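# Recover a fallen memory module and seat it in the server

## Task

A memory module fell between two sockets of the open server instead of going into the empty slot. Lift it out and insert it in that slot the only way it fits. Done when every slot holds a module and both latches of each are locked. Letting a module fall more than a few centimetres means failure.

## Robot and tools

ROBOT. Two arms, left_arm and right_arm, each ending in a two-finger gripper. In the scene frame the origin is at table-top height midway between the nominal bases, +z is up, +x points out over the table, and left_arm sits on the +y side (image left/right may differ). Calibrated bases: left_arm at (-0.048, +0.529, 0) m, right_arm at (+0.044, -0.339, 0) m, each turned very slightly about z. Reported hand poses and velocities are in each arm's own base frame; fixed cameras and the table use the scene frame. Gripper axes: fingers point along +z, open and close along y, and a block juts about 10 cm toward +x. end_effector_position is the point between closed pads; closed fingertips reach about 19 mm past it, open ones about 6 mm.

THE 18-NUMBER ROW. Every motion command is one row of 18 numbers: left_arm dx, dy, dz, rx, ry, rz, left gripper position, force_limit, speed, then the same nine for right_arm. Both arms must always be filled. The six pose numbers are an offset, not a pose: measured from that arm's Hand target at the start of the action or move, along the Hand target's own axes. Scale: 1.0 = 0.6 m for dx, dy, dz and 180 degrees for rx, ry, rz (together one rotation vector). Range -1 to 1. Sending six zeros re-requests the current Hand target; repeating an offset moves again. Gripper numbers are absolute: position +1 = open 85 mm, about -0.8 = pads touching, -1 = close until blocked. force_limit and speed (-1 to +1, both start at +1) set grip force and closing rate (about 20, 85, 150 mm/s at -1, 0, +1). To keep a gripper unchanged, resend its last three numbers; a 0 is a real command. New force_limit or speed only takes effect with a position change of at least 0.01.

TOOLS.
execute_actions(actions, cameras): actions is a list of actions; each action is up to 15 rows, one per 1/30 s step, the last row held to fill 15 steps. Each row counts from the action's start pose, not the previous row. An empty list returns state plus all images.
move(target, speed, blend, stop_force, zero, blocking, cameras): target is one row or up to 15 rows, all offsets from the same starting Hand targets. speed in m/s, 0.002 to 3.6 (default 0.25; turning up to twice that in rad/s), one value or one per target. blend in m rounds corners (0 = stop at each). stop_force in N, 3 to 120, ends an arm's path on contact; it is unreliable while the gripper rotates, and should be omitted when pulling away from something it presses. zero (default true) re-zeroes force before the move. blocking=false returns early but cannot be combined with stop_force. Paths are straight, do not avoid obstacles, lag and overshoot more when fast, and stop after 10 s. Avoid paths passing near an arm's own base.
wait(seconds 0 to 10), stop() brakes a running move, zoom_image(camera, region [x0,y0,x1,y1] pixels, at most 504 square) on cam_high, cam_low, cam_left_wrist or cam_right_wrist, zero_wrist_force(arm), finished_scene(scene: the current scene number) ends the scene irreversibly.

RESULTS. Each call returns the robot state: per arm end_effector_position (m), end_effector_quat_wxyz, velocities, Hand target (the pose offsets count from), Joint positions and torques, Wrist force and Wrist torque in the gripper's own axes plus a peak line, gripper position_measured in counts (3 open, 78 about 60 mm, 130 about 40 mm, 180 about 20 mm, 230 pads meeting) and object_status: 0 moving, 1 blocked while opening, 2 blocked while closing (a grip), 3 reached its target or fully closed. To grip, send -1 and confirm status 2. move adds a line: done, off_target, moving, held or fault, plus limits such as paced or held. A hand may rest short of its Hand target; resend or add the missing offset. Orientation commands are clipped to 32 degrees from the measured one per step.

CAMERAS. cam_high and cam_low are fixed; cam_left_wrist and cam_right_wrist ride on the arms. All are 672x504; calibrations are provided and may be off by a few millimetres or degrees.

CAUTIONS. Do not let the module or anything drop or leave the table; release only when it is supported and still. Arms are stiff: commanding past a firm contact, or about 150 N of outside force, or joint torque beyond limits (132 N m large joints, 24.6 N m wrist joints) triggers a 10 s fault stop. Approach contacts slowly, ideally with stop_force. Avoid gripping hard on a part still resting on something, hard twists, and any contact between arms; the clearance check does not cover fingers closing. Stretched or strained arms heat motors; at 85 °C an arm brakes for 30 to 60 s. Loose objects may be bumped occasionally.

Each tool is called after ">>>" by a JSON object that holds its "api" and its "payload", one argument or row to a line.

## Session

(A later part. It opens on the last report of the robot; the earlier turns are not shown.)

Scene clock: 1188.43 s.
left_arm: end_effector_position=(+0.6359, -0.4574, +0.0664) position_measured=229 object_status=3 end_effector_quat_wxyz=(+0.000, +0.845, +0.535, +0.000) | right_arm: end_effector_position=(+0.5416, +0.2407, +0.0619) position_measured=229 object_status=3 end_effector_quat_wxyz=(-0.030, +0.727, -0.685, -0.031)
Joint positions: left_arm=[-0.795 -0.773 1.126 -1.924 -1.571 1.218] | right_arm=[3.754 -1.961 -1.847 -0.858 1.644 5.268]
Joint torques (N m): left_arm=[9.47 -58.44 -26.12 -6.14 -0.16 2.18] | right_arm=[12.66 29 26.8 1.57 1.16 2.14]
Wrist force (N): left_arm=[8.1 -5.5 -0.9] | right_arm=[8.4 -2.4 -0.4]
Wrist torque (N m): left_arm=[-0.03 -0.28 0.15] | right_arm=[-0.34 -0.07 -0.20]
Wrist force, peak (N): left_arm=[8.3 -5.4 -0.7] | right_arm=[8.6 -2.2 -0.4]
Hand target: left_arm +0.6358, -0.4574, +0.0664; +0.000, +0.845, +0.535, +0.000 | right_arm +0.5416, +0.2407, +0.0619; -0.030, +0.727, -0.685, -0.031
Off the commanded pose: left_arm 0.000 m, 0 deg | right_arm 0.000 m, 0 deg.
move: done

>>> {"api": "move", "payload": {
  "target": [-0.0006,0.0003,0,0,0,0,-0.8,-1,0,0,0,0,0,0,0,-0.8,-1,0],
  "speed": 0.003
}}

>>> {"api": "move", "payload": {
  "target": [0,0,-0.005,0,0,0,-0.8,-1,0,-0.00044,0,-0.005,0,0,0,-0.8,-1,0],
  "speed": 0.01,
  "cameras": ["cam_right_wrist","cam_left_wrist"]
}}

Scene clock: 1199.57 s.
left_arm: end_effector_position=(+0.6359, -0.4577, +0.0664) position_measured=229 object_status=3 end_effector_quat_wxyz=(+0.000, +0.845, +0.535, +0.000) | right_arm: end_effector_position=(+0.5416, +0.2407, +0.0619) position_measured=229 object_status=3 end_effector_quat_wxyz=(-0.030, +0.727, -0.685, -0.031)
Joint positions: left_arm=[-0.795 -0.772 1.125 -1.923 -1.571 1.218] | right_arm=[3.754 -1.961 -1.847 -0.858 1.644 5.268]
Joint torques (N m): left_arm=[-21.56 -42.16 -30.36 -3.83 -0.18 -2.05] | right_arm=[12.08 30.45 26.66 1.3 0.42 -1.11]
Wrist force (N): left_arm=[13.8 -10.4 -2.2] | right_arm=[8.2 -3.1 0.1]
Wrist torque (N m): left_arm=[0.04 -0.35 0.15] | right_arm=[-0.29 -0.07 -0.19]
Wrist force, peak (N): left_arm=[13.9 -10.4 -2.1] | right_arm=[8.3 -3.0 -0.2]
Hand target: left_arm +0.6359, -0.4578, +0.0664; +0.000, +0.845, +0.535, +0.000 | right_arm +0.5416, +0.2407, +0.0619; -0.030, +0.727, -0.685, -0.031
Off the commanded pose: left_arm 0.000 m, 0 deg | right_arm 0.000 m, 0 deg.
move: done

Scene clock: 1200.27 s.
left_arm: end_effector_position=(+0.6358, -0.4578, +0.0695) position_measured=229 object_status=3 end_effector_quat_wxyz=(+0.000, +0.845, +0.535, +0.000) | right_arm: end_effector_position=(+0.5416, +0.2407, +0.0650) position_measured=229 object_status=3 end_effector_quat_wxyz=(-0.030, +0.727, -0.685, -0.031)
Joint positions: left_arm=[-0.795 -0.775 1.122 -1.917 -1.571 1.218] | right_arm=[3.754 -1.956 -1.844 -0.866 1.644 5.268]
Joint torques (N m): left_arm=[-9.88 -55.21 -26.02 -2.34 -0.21 -1.84] | right_arm=[10.51 35.68 22.63 2.08 1.15 -0.98]
Wrist force (N): left_arm=[2.3 -5.4 0.9] | right_arm=[4.5 -2.8 1.0]
Wrist torque (N m): left_arm=[-0.04 -0.22 0.18] | right_arm=[-0.33 -0.10 -0.17]
Wrist force, peak (N): left_arm=[14.1 -10.8 -2.4] | right_arm=[8.3 -3.0 0.0]
Hand target: left_arm +0.6359, -0.4578, +0.0694; +0.000, +0.845, +0.535, +0.000 | right_arm +0.5416, +0.2407, +0.0649; -0.030, +0.727, -0.685, -0.031
Off the commanded pose: left_arm 0.000 m, 0 deg | right_arm 0.000 m, 0 deg.
move: done
camera_calibration:
cam_left_wrist: T_world_to_cam=[[0.908448, -0.417978, -0.00411731, -0.756731], [-0.391603, -0.854486, 0.341323, -0.149141], [-0.146183, -0.308462, -0.939937, 0.143904], [0, 0, 0, 1]] pos_world=[0.650083, -0.399346, 0.183051]
cam_right_wrist: T_world_to_cam=[[-0.997757, -0.0665918, 0.00688614, 0.565562], [-0.0579473, 0.91056, 0.409296, -0.19947], [-0.033526, 0.407979, -0.912376, 0.107648], [0, 0, 0, 1]] pos_world=[0.556343, 0.175373, 0.175963]
Images, in order (width x height): cam_left_wrist 672x504, cam_right_wrist 672x504.

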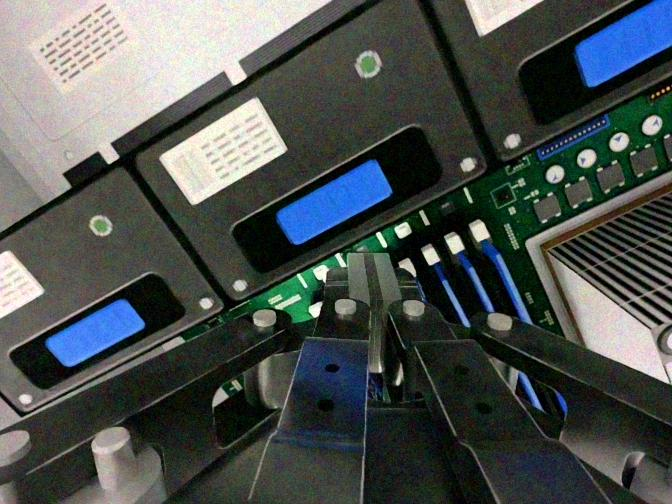

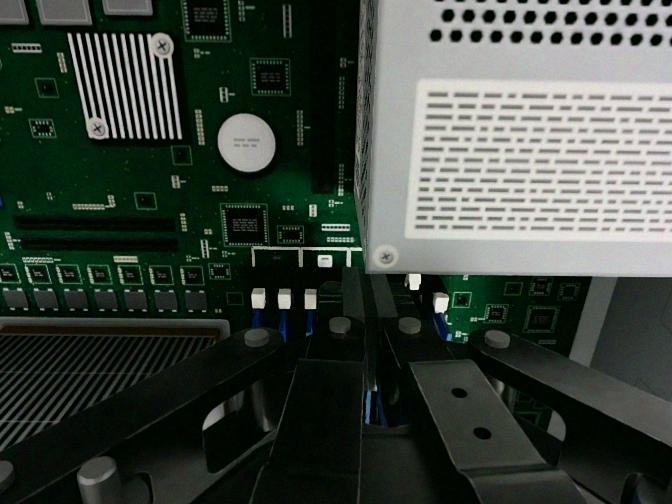

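>>> {"api": "move", "payload": {
  "target": [-0.001,-0.0017,0,0,0,0,-0.8,-1,0,0,0,0,0,0,0,-0.8,-1,0],
  "speed": 0.005
}}

>>> {"api": "zoom_image", "payload": {
  "camera": "cam_left_wrist",
  "region": [300, 230, 480, 400]
}}

Scene clock: 1213.87 s.
left_arm: end_effector_position=(+0.6347, -0.4579, +0.0694) position_measured=229 object_status=3 end_effector_quat_wxyz=(+0.000, +0.845, +0.535, +0.000) | right_arm: end_effector_position=(+0.5416, +0.2407, +0.0649) position_measured=229 object_status=3 end_effector_quat_wxyz=(-0.030, +0.727, -0.685, -0.031)
Joint positions: left_arm=[-0.796 -0.777 1.126 -1.919 -1.571 1.217] | right_arm=[3.754 -1.956 -1.844 -0.865 1.644 5.268]
Joint torques (N m): left_arm=[-14.01 -55.58 -20.3 -5.42 -0.31 -1.77] | right_arm=[-0.2 28.58 13.58 4.89 1.31 0.85]
Wrist force (N): left_arm=[1.8 -1.1 -0.3] | right_arm=[0.6 -1.8 0.5]
Wrist torque (N m): left_arm=[-0.17 -0.21 0.14] | right_arm=[-0.33 -0.10 -0.17]
Wrist force, peak (N): left_arm=[2.1 -5.7 0.4] | right_arm=[4.8 -2.7 0.8]
Hand target: left_arm +0.6347, -0.4579, +0.0694; +0.000, +0.845, +0.535, +0.000 | right_arm +0.5416, +0.2407, +0.0649; -0.030, +0.727, -0.685, -0.031
Off the commanded pose: left_arm 0.000 m, 0 deg | right_arm 0.000 m, 0 deg.
move: done

Scaled by 2.800 from the camera's 672x504 image, which has a finer 960x720 frame.
This view is cut from an older image: the scene may have changed since it was taken.

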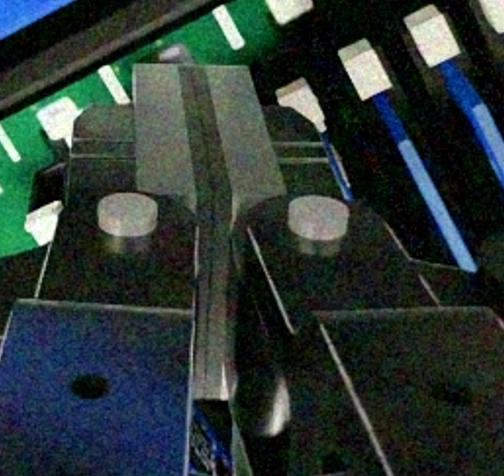

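>>> {"api": "move", "payload": {
  "target": [
    [0.0057,0.0015,0,0,0,0,-0.8,-1,0,0.0008,0,0,0,0,0,-0.8,-1,0],
    [0.0057,0.0015,0.005,0,0,0,-0.8,-1,0,0.0013,0,0.005,0,0,0,-0.8,-1,0]
  ],
  "speed": 0.02
}}

>>> {"api": "move", "payload": {
  "target": [-0.0059,0.0033,0,0,0,0,-0.8,-1,0,0,0,0,0,0,0,-0.8,-1,0],
  "speed": 0.003,
  "stop_force": 3
}}

Scene clock: 1232.70 s.
left_arm: end_effector_position=(+0.6370, -0.4553, +0.0664) position_measured=229 object_status=3 end_effector_quat_wxyz=(+0.000, +0.845, +0.535, +0.000) | right_arm: end_effector_position=(+0.5416, +0.2402, +0.0617) position_measured=229 object_status=3 end_effector_quat_wxyz=(-0.030, +0.727, -0.685, -0.031)
Joint positions: left_arm=[-0.791 -0.774 1.128 -1.925 -1.571 1.222] | right_arm=[3.753 -1.961 -1.848 -0.857 1.644 5.267]
Joint torques (N m): left_arm=[4.07 -37.7 -4.29 6.75 4.99 -0.61] | right_arm=[-4.69 40.93 22.48 0.63 0.58 -2.16]
Wrist force (N): left_arm=[-31.0 15.8 -20.1] | right_arm=[0.7 -1.8 0.5]
Wrist torque (N m): left_arm=[1.03 1.53 -0.76] | right_arm=[-0.33 -0.12 -0.07]
Wrist force, peak (N): left_arm=[-31.0 15.8 -20.1] | right_arm=[0.8 -2.1 0.8]
Hand target: left_arm +0.6370, -0.4552, +0.0664; +0.000, +0.845, +0.535, +0.000 | right_arm +0.5416, +0.2402, +0.0618; -0.030, +0.727, -0.685, -0.031
Off the commanded pose: left_arm 0.000 m, 0 deg | right_arm 0.000 m, 0 deg.
move: done

Scene clock: 1233.87 s.
left_arm: end_effector_position=(+0.6369, -0.4554, +0.0664) position_measured=229 object_status=3 end_effector_quat_wxyz=(+0.000, +0.845, +0.535, +0.000) | right_arm: end_effector_position=(+0.5416, +0.2402, +0.0618) position_measured=229 object_status=3 end_effector_quat_wxyz=(-0.030, +0.727, -0.685, -0.031)
Joint positions: left_arm=[-0.792 -0.773 1.127 -1.924 -1.571 1.221] | right_arm=[3.753 -1.961 -1.847 -0.858 1.644 5.267]
Joint torques (N m): left_arm=[25.65 -47.35 -3.24 0.77 2.65 2.86] | right_arm=[-4.96 40.88 25.26 0.54 1.88 -1.78]
Wrist force (N): left_arm=[-26.3 17.0 -13.5] | right_arm=[0.5 -1.7 0.5]
Wrist torque (N m): left_arm=[0.81 1.29 -0.46] | right_arm=[-0.31 -0.10 -0.06]
Wrist force, peak (N): left_arm=[-30.9 19.6 -21.3] | right_arm=[0.9 -2.1 0.4]
Hand target: left_arm +0.6370, -0.4554, +0.0664; +0.000, +0.845, +0.535, +0.000 (not the last commanded pose) | right_arm +0.5416, +0.2402, +0.0618; -0.030, +0.727, -0.685, -0.031
Off the commanded pose: left_arm 0.004 m, 0 deg | right_arm 0.000 m, 0 deg.
move: contact (left_arm)

>>> {"api": "move", "payload": {
  "target": [-0.0015,0.0008,0,0,0,0,-0.8,-1,0,0,0,0,0,0,0,-0.8,-1,0],
  "speed": 0.01
}}

Scene clock: 1238.97 s.
left_arm: end_effector_position=(+0.6370, -0.4563, +0.0663) position_measured=229 object_status=3 end_effector_quat_wxyz=(+0.000, +0.845, +0.535, +0.000) | right_arm: end_effector_position=(+0.5416, +0.2402, +0.0618) position_measured=229 object_status=3 end_effector_quat_wxyz=(-0.030, +0.727, -0.685, -0.031)
Joint positions: left_arm=[-0.792 -0.772 1.124 -1.923 -1.571 1.22] | right_arm=[3.753 -1.961 -1.847 -0.858 1.644 5.267]
Joint torques (N m): left_arm=[-12.47 -44.33 -24.06 -0.34 2.31 -1.82] | right_arm=[-2.86 41.5 26.14 0.5 1.82 -0.34]
Wrist force (N): left_arm=[-3.2 1.6 -2.7] | right_arm=[0.6 -1.9 0.6]
Wrist torque (N m): left_arm=[0.04 0.05 0.06] | right_arm=[-0.33 -0.11 -0.06]
Wrist force, peak (N): left_arm=[-26.4 17.1 -14.1] | right_arm=[0.6 -2.1 0.6]
Hand target: left_arm +0.6370, -0.4564, +0.0664; +0.000, +0.845, +0.535, +0.000 | right_arm +0.5416, +0.2402, +0.0618; -0.030, +0.727, -0.685, -0.031
Off the commanded pose: left_arm 0.000 m, 0 deg | right_arm 0.000 m, 0 deg.
move: done

>>> {"api": "move", "payload": {
  "target": [-0.0007,0.0004,0,0,0,0,-0.8,-1,0,0,0,0,0,0,0,-0.8,-1,0],
  "speed": 0.01
}}

>>> {"api": "move", "payload": {
  "target": [-0.0044,0.0025,0,0,0,0,-0.8,-1,0,0,0,0,0,0,0,-0.8,-1,0],
  "speed": 0.003,
  "stop_force": 3
}}

Scene clock: 1245.57 s.
left_arm: end_effector_position=(+0.6371, -0.4569, +0.0664) position_measured=229 object_status=3 end_effector_quat_wxyz=(+0.000, +0.845, +0.535, +0.000) | right_arm: end_effector_position=(+0.5416, +0.2402, +0.0618) position_measured=229 object_status=3 end_effector_quat_wxyz=(-0.030, +0.727, -0.685, -0.031)
Joint positions: left_arm=[-0.793 -0.771 1.123 -1.922 -1.571 1.22] | right_arm=[3.753 -1.961 -1.847 -0.858 1.644 5.267]
Joint torques (N m): left_arm=[-14.52 -42.73 -25.96 -0.29 -0.18 -1.95] | right_arm=[0.68 43.2 24.44 0.34 1.97 0.68]
Wrist force (N): left_arm=[1.1 -0.6 -0.2] | right_arm=[0.6 -1.7 0.5]
Wrist torque (N m): left_arm=[-0.10 -0.21 0.15] | right_arm=[-0.30 -0.10 -0.07]
Wrist force, peak (N): left_arm=[-3.0 1.7 -3.1] | right_arm=[0.7 -2.1 0.4]
Hand target: left_arm +0.6370, -0.4569, +0.0664; +0.000, +0.845, +0.535, +0.000 | right_arm +0.5416, +0.2402, +0.0618; -0.030, +0.727, -0.685, -0.031
Off the commanded pose: left_arm 0.000 m, 0 deg | right_arm 0.000 m, 0 deg.
move: done

Scene clock: 1247.07 s.
left_arm: end_effector_position=(+0.6371, -0.4581, +0.0664) position_measured=229 object_status=3 end_effector_quat_wxyz=(+0.000, +0.845, +0.535, +0.000) | right_arm: end_effector_position=(+0.5416, +0.2402, +0.0618) position_measured=229 object_status=3 end_effector_quat_wxyz=(-0.030, +0.727, -0.685, -0.031)
Joint positions: left_arm=[-0.794 -0.769 1.119 -1.921 -1.571 1.219] | right_arm=[3.753 -1.961 -1.847 -0.858 1.644 5.267]
Joint torques (N m): left_arm=[7.27 -58.7 -16.51 -5.78 -0.15 2.1] | right_arm=[0.7 41.73 25.75 2.55 1.86 1.08]
Wrist force (N): left_arm=[3.7 -0.7 0.1] | right_arm=[2.8 -1.7 0.4]
Wrist torque (N m): left_arm=[-0.10 -0.23 0.14] | right_arm=[-0.38 -0.13 -0.08]
Wrist force, peak (N): left_arm=[5.1 -1.7 -0.4] | right_arm=[3.1 -1.7 0.4]
Hand target: left_arm +0.6371, -0.4581, +0.0664; +0.000, +0.845, +0.535, +0.000 (not the last commanded pose) | right_arm +0.5416, +0.2402, +0.0618; -0.030, +0.727, -0.685, -0.031
Off the commanded pose: left_arm 0.002 m, 0 deg | right_arm 0.000 m, 0 deg.
move: contact (left_arm)

>>> {"api": "move", "payload": {
  "target": [0.0001,-0.0022,0,0,0,0,-0.8,-1,0,0,0,0,0,0,0,-0.8,-1,0],
  "speed": 0.01
}}

>>> {"api": "move", "payload": {
  "target": [-0.0029,0.0017,0,0,0,0,-0.8,-1,0,0,0,0,0,0,0,-0.8,-1,0],
  "speed": 0.003,
  "stop_force": 3
}}

Scene clock: 1262.53 s.
left_arm: end_effector_position=(+0.6360, -0.4575, +0.0664) position_measured=229 object_status=3 end_effector_quat_wxyz=(+0.000, +0.845, +0.535, +0.000) | right_arm: end_effector_position=(+0.5416, +0.2402, +0.0618) position_measured=229 object_status=3 end_effector_quat_wxyz=(-0.030, +0.727, -0.685, -0.031)
Joint positions: left_arm=[-0.794 -0.772 1.125 -1.923 -1.571 1.218] | right_arm=[3.753 -1.961 -1.847 -0.858 1.644 5.267]
Joint torques (N m): left_arm=[-14.65 -53.81 -22.23 -5.3 -0.18 -1.96] | right_arm=[2.69 41.24 26.17 4.74 1.79 1.14]
Wrist force (N): left_arm=[1.1 -0.7 -0.3] | right_arm=[0.7 -1.9 0.7]
Wrist torque (N m): left_arm=[-0.11 -0.19 0.15] | right_arm=[-0.34 -0.12 -0.06]
Wrist force, peak (N): left_arm=[3.9 -1.0 0.2] | right_arm=[2.9 -1.5 0.2]
Hand target: left_arm +0.6360, -0.4575, +0.0664; +0.000, +0.845, +0.535, +0.000 | right_arm +0.5416, +0.2402, +0.0618; -0.030, +0.727, -0.685, -0.031
Off the commanded pose: left_arm 0.000 m, 0 deg | right_arm 0.000 m, 0 deg.
move: done

Scene clock: 1263.67 s.
left_arm: end_effector_position=(+0.6360, -0.4580, +0.0665) position_measured=229 object_status=3 end_effector_quat_wxyz=(+0.000, +0.845, +0.535, +0.000) | right_arm: end_effector_position=(+0.5416, +0.2402, +0.0618) position_measured=229 object_status=3 end_effector_quat_wxyz=(-0.030, +0.727, -0.685, -0.031)
Joint positions: left_arm=[-0.795 -0.772 1.124 -1.923 -1.571 1.218] | right_arm=[3.753 -1.961 -1.847 -0.858 1.644 5.267]
Joint torques (N m): left_arm=[5.59 -58.42 -16.48 -5.92 -0.12 2.09] | right_arm=[4.07 41.65 24.94 5 1.61 1.11]
Wrist force (N): left_arm=[4.6 -0.8 0.0] | right_arm=[0.6 -1.9 0.5]
Wrist torque (N m): left_arm=[-0.13 -0.25 0.12] | right_arm=[-0.34 -0.11 -0.06]
Wrist force, peak (N): left_arm=[5.3 -1.5 -1.0] | right_arm=[0.7 -2.1 0.5]
Hand target: left_arm +0.6361, -0.4580, +0.0665; +0.000, +0.845, +0.535, +0.000 (not the last commanded pose) | right_arm +0.5416, +0.2402, +0.0618; -0.030, +0.727, -0.685, -0.031
Off the commanded pose: left_arm 0.001 m, 0 deg | right_arm 0.000 m, 0 deg.
move: contact (left_arm)

>>> {"api": "move", "payload": {
  "target": [0.0025,0.0006,0,0,0,0,-0.8,-1,0,0,0,0,0,0,0,-0.8,-1,0],
  "speed": 0.01
}}

>>> {"api": "move", "payload": {
  "target": [-0.0035,0.002,0,0,0,0,-0.8,-1,0,0,0,0,0,0,0,-0.8,-1,0],
  "speed": 0.003,
  "stop_force": 4
}}

Scene clock: 1274.33 s.
left_arm: end_effector_position=(+0.6371, -0.4568, +0.0665) position_measured=229 object_status=3 end_effector_quat_wxyz=(+0.000, +0.845, +0.535, +0.000) | right_arm: end_effector_position=(+0.5416, +0.2402, +0.0618) position_measured=229 object_status=3 end_effector_quat_wxyz=(-0.030, +0.727, -0.685, -0.031)
Joint positions: left_arm=[-0.793 -0.771 1.124 -1.923 -1.571 1.22] | right_arm=[3.753 -1.961 -1.847 -0.858 1.644 5.267]
Joint torques (N m): left_arm=[10.57 -42.5 -27.33 -0.25 -0.18 2.07] | right_arm=[4.88 41.89 25.31 4.99 0.85 1.28]
Wrist force (N): left_arm=[1.2 -0.6 -0.3] | right_arm=[0.7 -1.6 0.6]
Wrist torque (N m): left_arm=[-0.11 -0.22 -0.07] | right_arm=[-0.30 -0.13 -0.06]
Wrist force, peak (N): left_arm=[4.8 -1.0 0.1] | right_arm=[0.7 -2.1 0.8]
Hand target: left_arm +0.6370, -0.4568, +0.0665; +0.000, +0.845, +0.535, +0.000 | right_arm +0.5416, +0.2402, +0.0618; -0.030, +0.727, -0.685, -0.031
Off the commanded pose: left_arm 0.000 m, 0 deg | right_arm 0.000 m, 0 deg.
move: done

Scene clock: 1276.00 s.
left_arm: end_effector_position=(+0.6371, -0.4584, +0.0665) position_measured=229 object_status=3 end_effector_quat_wxyz=(+0.000, +0.845, +0.535, +0.000) | right_arm: end_effector_position=(+0.5416, +0.2402, +0.0618) position_measured=229 object_status=3 end_effector_quat_wxyz=(-0.030, +0.727, -0.685, -0.031)
Joint positions: left_arm=[-0.794 -0.769 1.119 -1.92 -1.571 1.219] | right_arm=[3.753 -1.961 -1.847 -0.858 1.644 5.267]
Joint torques (N m): left_arm=[6.81 -58.49 -17.37 -6.38 -0.24 2.05] | right_arm=[4.73 42.23 25.16 5.2 0.34 0.94]
Wrist force (N): left_arm=[5.0 -2.7 -0.4] | right_arm=[0.5 -1.8 0.5]
Wrist torque (N m): left_arm=[-0.11 -0.25 0.13] | right_arm=[-0.33 -0.10 -0.07]
Wrist force, peak (N): left_arm=[6.8 -3.5 -1.2] | right_arm=[0.7 -2.1 0.7]
Hand target: left_arm +0.6372, -0.4584, +0.0665; +0.000, +0.845, +0.535, +0.000 (not the last commanded pose) | right_arm +0.5416, +0.2402, +0.0618; -0.030, +0.727, -0.685, -0.031
Off the commanded pose: left_arm 0.001 m, 0 deg | right_arm 0.000 m, 0 deg.
move: contact (left_arm)

>>> {"api": "move", "payload": {
  "target": [
    [0.0018,-0.001,0,0,0,0,-0.8,-1,0,-0.0048,0,-0.0548,0,0,0,-0.8,-1,0],
    [0.0018,-0.001,0,0,0,0,-0.8,-1,0,0.0013,0.0062,-0.0553,0.0131,-0.0131,-0.4999,-0.8,-1,0]
  ],
  "speed": [0.06,0.3],
  "cameras": ["cam_right_wrist"]
}}

>>> {"api": "zoom_image", "payload": {
  "camera": "cam_right_wrist",
  "region": [0, 210, 80, 290]
}}

>>> {"api": "zoom_image", "payload": {
  "camera": "cam_right_wrist",
  "region": [290, 220, 370, 300]
}}

Scene clock: 1296.20 s.
left_arm: end_effector_position=(+0.6371, -0.4571, +0.0665) position_measured=229 object_status=3 end_effector_quat_wxyz=(+0.000, +0.845, +0.535, +0.000) | right_arm: end_effector_position=(+0.5380, +0.2363, +0.0948) position_measured=229 object_status=3 end_effector_quat_wxyz=(-0.070, +0.997, +0.029, -0.002)
Joint positions: left_arm=[-0.793 -0.771 1.122 -1.922 -1.571 1.22] | right_arm=[3.731 -1.901 -1.843 -0.896 1.691 3.676]
Joint torques (N m): left_arm=[-2.31 -43.9 -27.06 -0.65 0 -1.42] | right_arm=[2.64 27.82 26.25 1.53 -1.03 -1.56]
Wrist force (N): left_arm=[0.9 -0.8 -0.3] | right_arm=[0.8 -2.2 0.4]
Wrist torque (N m): left_arm=[-0.13 -0.18 -0.07] | right_arm=[-0.48 -0.10 -0.13]
Wrist force, peak (N): left_arm=[5.4 -2.6 -0.2] | right_arm=[1.2 -2.2 0.5]
Hand target: left_arm +0.6371, -0.4572, +0.0665; +0.000, +0.845, +0.535, +0.000 | right_arm +0.5381, +0.2363, +0.0948; -0.070, +0.997, +0.030, -0.002
Off the commanded pose: left_arm 0.000 m, 0 deg | right_arm 0.000 m, 0 deg.
move: done
camera_calibration:
cam_right_wrist: T_world_to_cam=[[0.0651472, -0.98928, -0.130692, 0.220711], [-0.940224, -0.104727, 0.324054, 0.514883], [-0.334267, 0.101769, -0.936968, 0.373046], [0, 0, 0, 1]] pos_world=[0.594424, 0.234303, 0.211528]
Images, in order (width x height): cam_right_wrist 672x504.

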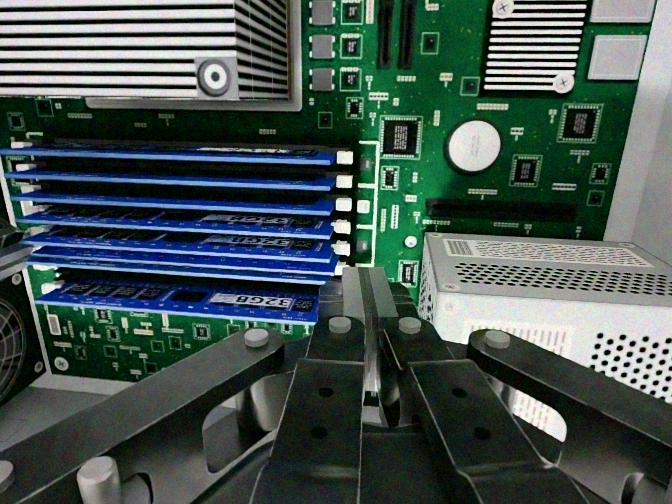

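Scaled by 6.300 from the camera's 672x504 image, which has a finer 960x720 frame.

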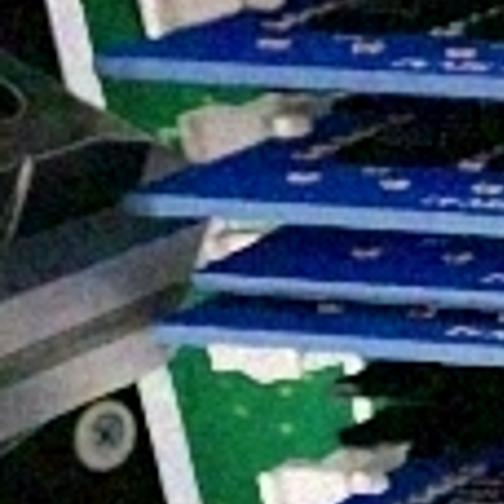

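Scaled by 6.300 from the camera's 672x504 image, which has a finer 960x720 frame.

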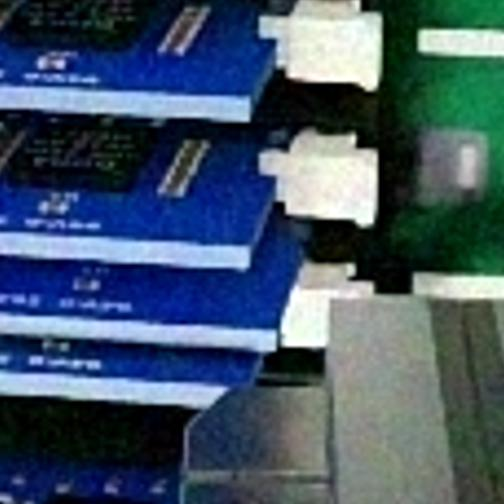

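>>> {"api": "move", "payload": {
  "target": [
    [0,0,-0.1,0,0,0,-0.8,-1,0,0,0,0,0,0,0,-0.8,-1,0],
    [0.129,-0.117,-0.2,0,0,0,-0.8,-1,0,0,0,0,0,0,0,-0.8,-1,0]
  ],
  "speed": [0.1,0.3]
}}

>>> {"api": "move", "payload": {
  "target": [0,0,0,0,0,0,-0.8,-1,0,-0.0047,-0.0053,0.0088,-0.0349,0.0349,0.499,-0.42,-1,0],
  "speed": 0.3,
  "cameras": ["cam_right_wrist","cam_high"]
}}

>>> {"api": "zoom_image", "payload": {
  "camera": "cam_right_wrist",
  "region": [260, 200, 440, 320]
}}

Scene clock: 1386.67 s.
left_arm: end_effector_position=(+0.6069, -0.3571, +0.1864) position_measured=229 object_status=3 end_effector_quat_wxyz=(+0.000, +0.845, +0.535, +0.000) | right_arm: end_effector_position=(+0.5381, +0.2363, +0.0948) position_measured=229 object_status=3 end_effector_quat_wxyz=(-0.070, +0.997, +0.030, -0.002)
Joint positions: left_arm=[-0.722 -1.055 1.283 -1.798 -1.571 1.29] | right_arm=[3.731 -1.901 -1.843 -0.896 1.691 3.676]
Joint torques (N m): left_arm=[-12.87 -49.1 -15.87 -5.64 -0.27 -1.38] | right_arm=[5.78 27.87 26.16 4.85 -1.26 -1.35]
Wrist force (N): left_arm=[1.1 -0.4 0.0] | right_arm=[1.0 -2.2 0.6]
Wrist torque (N m): left_arm=[-0.07 -0.20 0.13] | right_arm=[-0.47 -0.12 -0.10]
Wrist force, peak (N): left_arm=[3.5 -2.3 -1.8] | right_arm=[1.0 -2.3 0.5]
Hand target: left_arm +0.6068, -0.3572, +0.1865; +0.000, +0.845, +0.535, +0.000 | right_arm +0.5381, +0.2363, +0.0948; -0.070, +0.997, +0.030, -0.002
Off the commanded pose: left_arm 0.000 m, 0 deg | right_arm 0.000 m, 0 deg.
move: done

Scene clock: 1389.80 s.
left_arm: end_effector_position=(+0.6068, -0.3572, +0.1865) position_measured=229 object_status=3 end_effector_quat_wxyz=(+0.000, +0.845, +0.535, +0.000) | right_arm: end_effector_position=(+0.5350, +0.2400, +0.0900) position_measured=182 object_status=3 end_effector_quat_wxyz=(+0.000, +0.728, -0.686, +0.000)
Joint positions: left_arm=[-0.722 -1.055 1.283 -1.798 -1.571 1.29] | right_arm=[3.793 -1.915 -1.808 -0.988 1.57 5.304]
Joint torques (N m): left_arm=[-15.15 -50.06 -16.98 -5.55 1.07 1.86] | right_arm=[2.45 40.96 12.78 5.2 0.25 1.63]
Wrist force (N): left_arm=[1.0 -0.6 -0.1] | right_arm=[0.1 -1.5 0.1]
Wrist torque (N m): left_arm=[-0.10 -0.19 0.14] | right_arm=[-0.34 0.05 -0.03]
Wrist force, peak (N): left_arm=[1.3 -0.6 -0.2] | right_arm=[0.3 -16.8 0.2]
Hand target: left_arm +0.6068, -0.3572, +0.1865; +0.000, +0.845, +0.535, +0.000 | right_arm +0.5350, +0.2400, +0.0900; +0.000, +0.728, -0.686, +0.000
Off the commanded pose: left_arm 0.000 m, 0 deg | right_arm 0.000 m, 0 deg.
move: done
camera_calibration:
cam_right_wrist: T_world_to_cam=[[-0.997751, -0.0666002, 0.00759712, 0.558718], [-0.0604259, 0.942686, 0.328164, -0.208535], [-0.0290175, 0.326966, -0.94459, 0.150471], [0, 0, 0, 1]] pos_world=[0.549227, 0.184595, 0.206323]
Images, in order (width x height): cam_high 672x504, cam_right_wrist 672x504.

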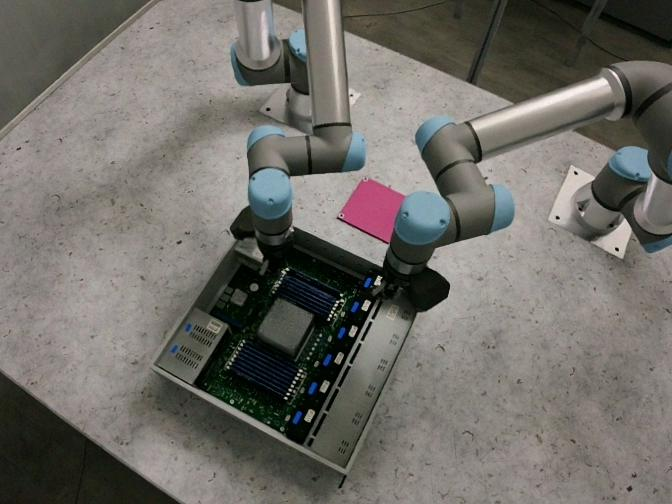

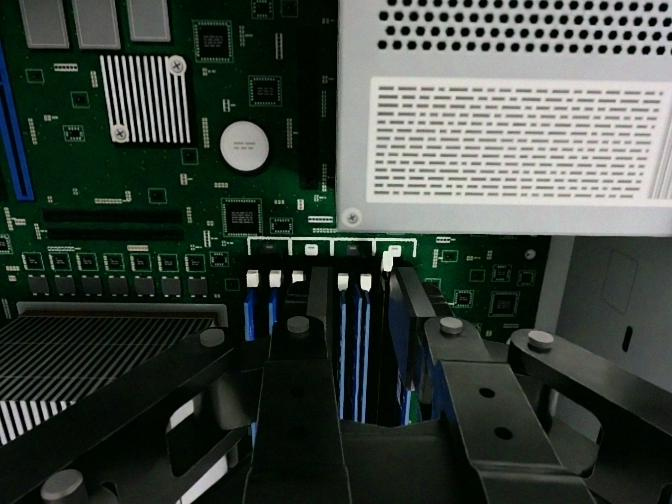

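Scaled by 2.800 from the camera's 672x504 image, which has a finer 960x720 frame.

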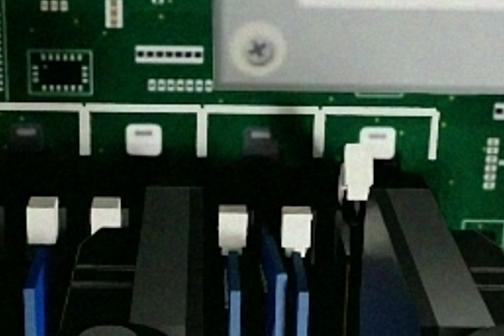

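>>> {"api": "move", "payload": {
  "target": [0,0,0,0,0,0,-0.8,-1,0,0.0009,-0.0014,0.0473,0,0,0,-0.42,-1,0],
  "speed": 0.015,
  "stop_force": 3,
  "cameras": ["cam_right_wrist"]
}}

>>> {"api": "zoom_image", "payload": {
  "camera": "cam_right_wrist",
  "region": [280, 220, 440, 340]
}}

Scene clock: 1410.43 s.
left_arm: end_effector_position=(+0.6068, -0.3572, +0.1865) position_measured=229 object_status=3 end_effector_quat_wxyz=(+0.000, +0.845, +0.535, +0.000) | right_arm: end_effector_position=(+0.5359, +0.2395, +0.0616) position_measured=182 object_status=3 end_effector_quat_wxyz=(+0.000, +0.728, -0.686, +0.000)
Joint positions: left_arm=[-0.722 -1.055 1.283 -1.798 -1.571 1.29] | right_arm=[3.791 -1.956 -1.836 -0.919 1.57 5.303]
Joint torques (N m): left_arm=[-14.69 -49.81 -17.21 -5.52 1.05 1.95] | right_arm=[-2.25 42.17 26.37 0.23 1.75 -1.52]
Wrist force (N): left_arm=[0.9 -0.6 -0.2] | right_arm=[0.3 -1.3 0.1]
Wrist torque (N m): left_arm=[-0.10 -0.18 0.14] | right_arm=[-0.27 -0.05 -0.05]
Wrist force, peak (N): left_arm=[1.4 -0.6 0.1] | right_arm=[-0.1 -2.0 -0.3]
Hand target: left_arm +0.6068, -0.3572, +0.1865; +0.000, +0.845, +0.535, +0.000 | right_arm +0.5359, +0.2395, +0.0616; +0.000, +0.728, -0.686, +0.000
Off the commanded pose: left_arm 0.000 m, 0 deg | right_arm 0.000 m, 0 deg.
move: done
camera_calibration:
cam_right_wrist: T_world_to_cam=[[-0.997775, -0.0662509, 0.00750183, 0.559766], [-0.0601247, 0.942679, 0.328239, -0.198867], [-0.0288179, 0.327058, -0.944565, 0.123704], [0, 0, 0, 1]] pos_world=[0.550129, 0.184095, 0.177923]
Images, in order (width x height): cam_right_wrist 672x504.

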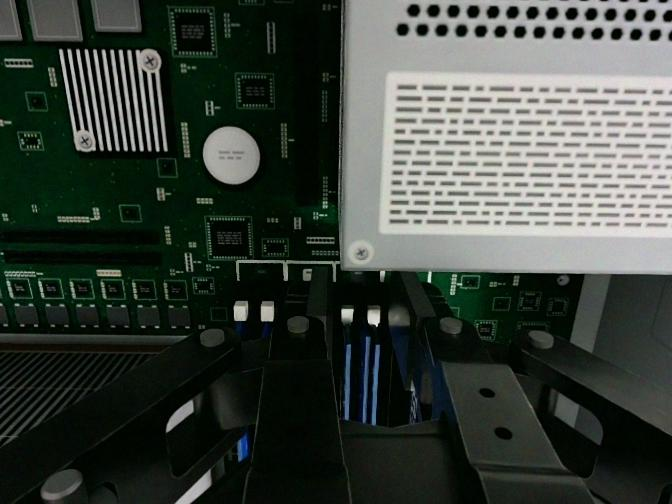

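Scaled by 3.150 from the camera's 672x504 image, which has a finer 960x720 frame.

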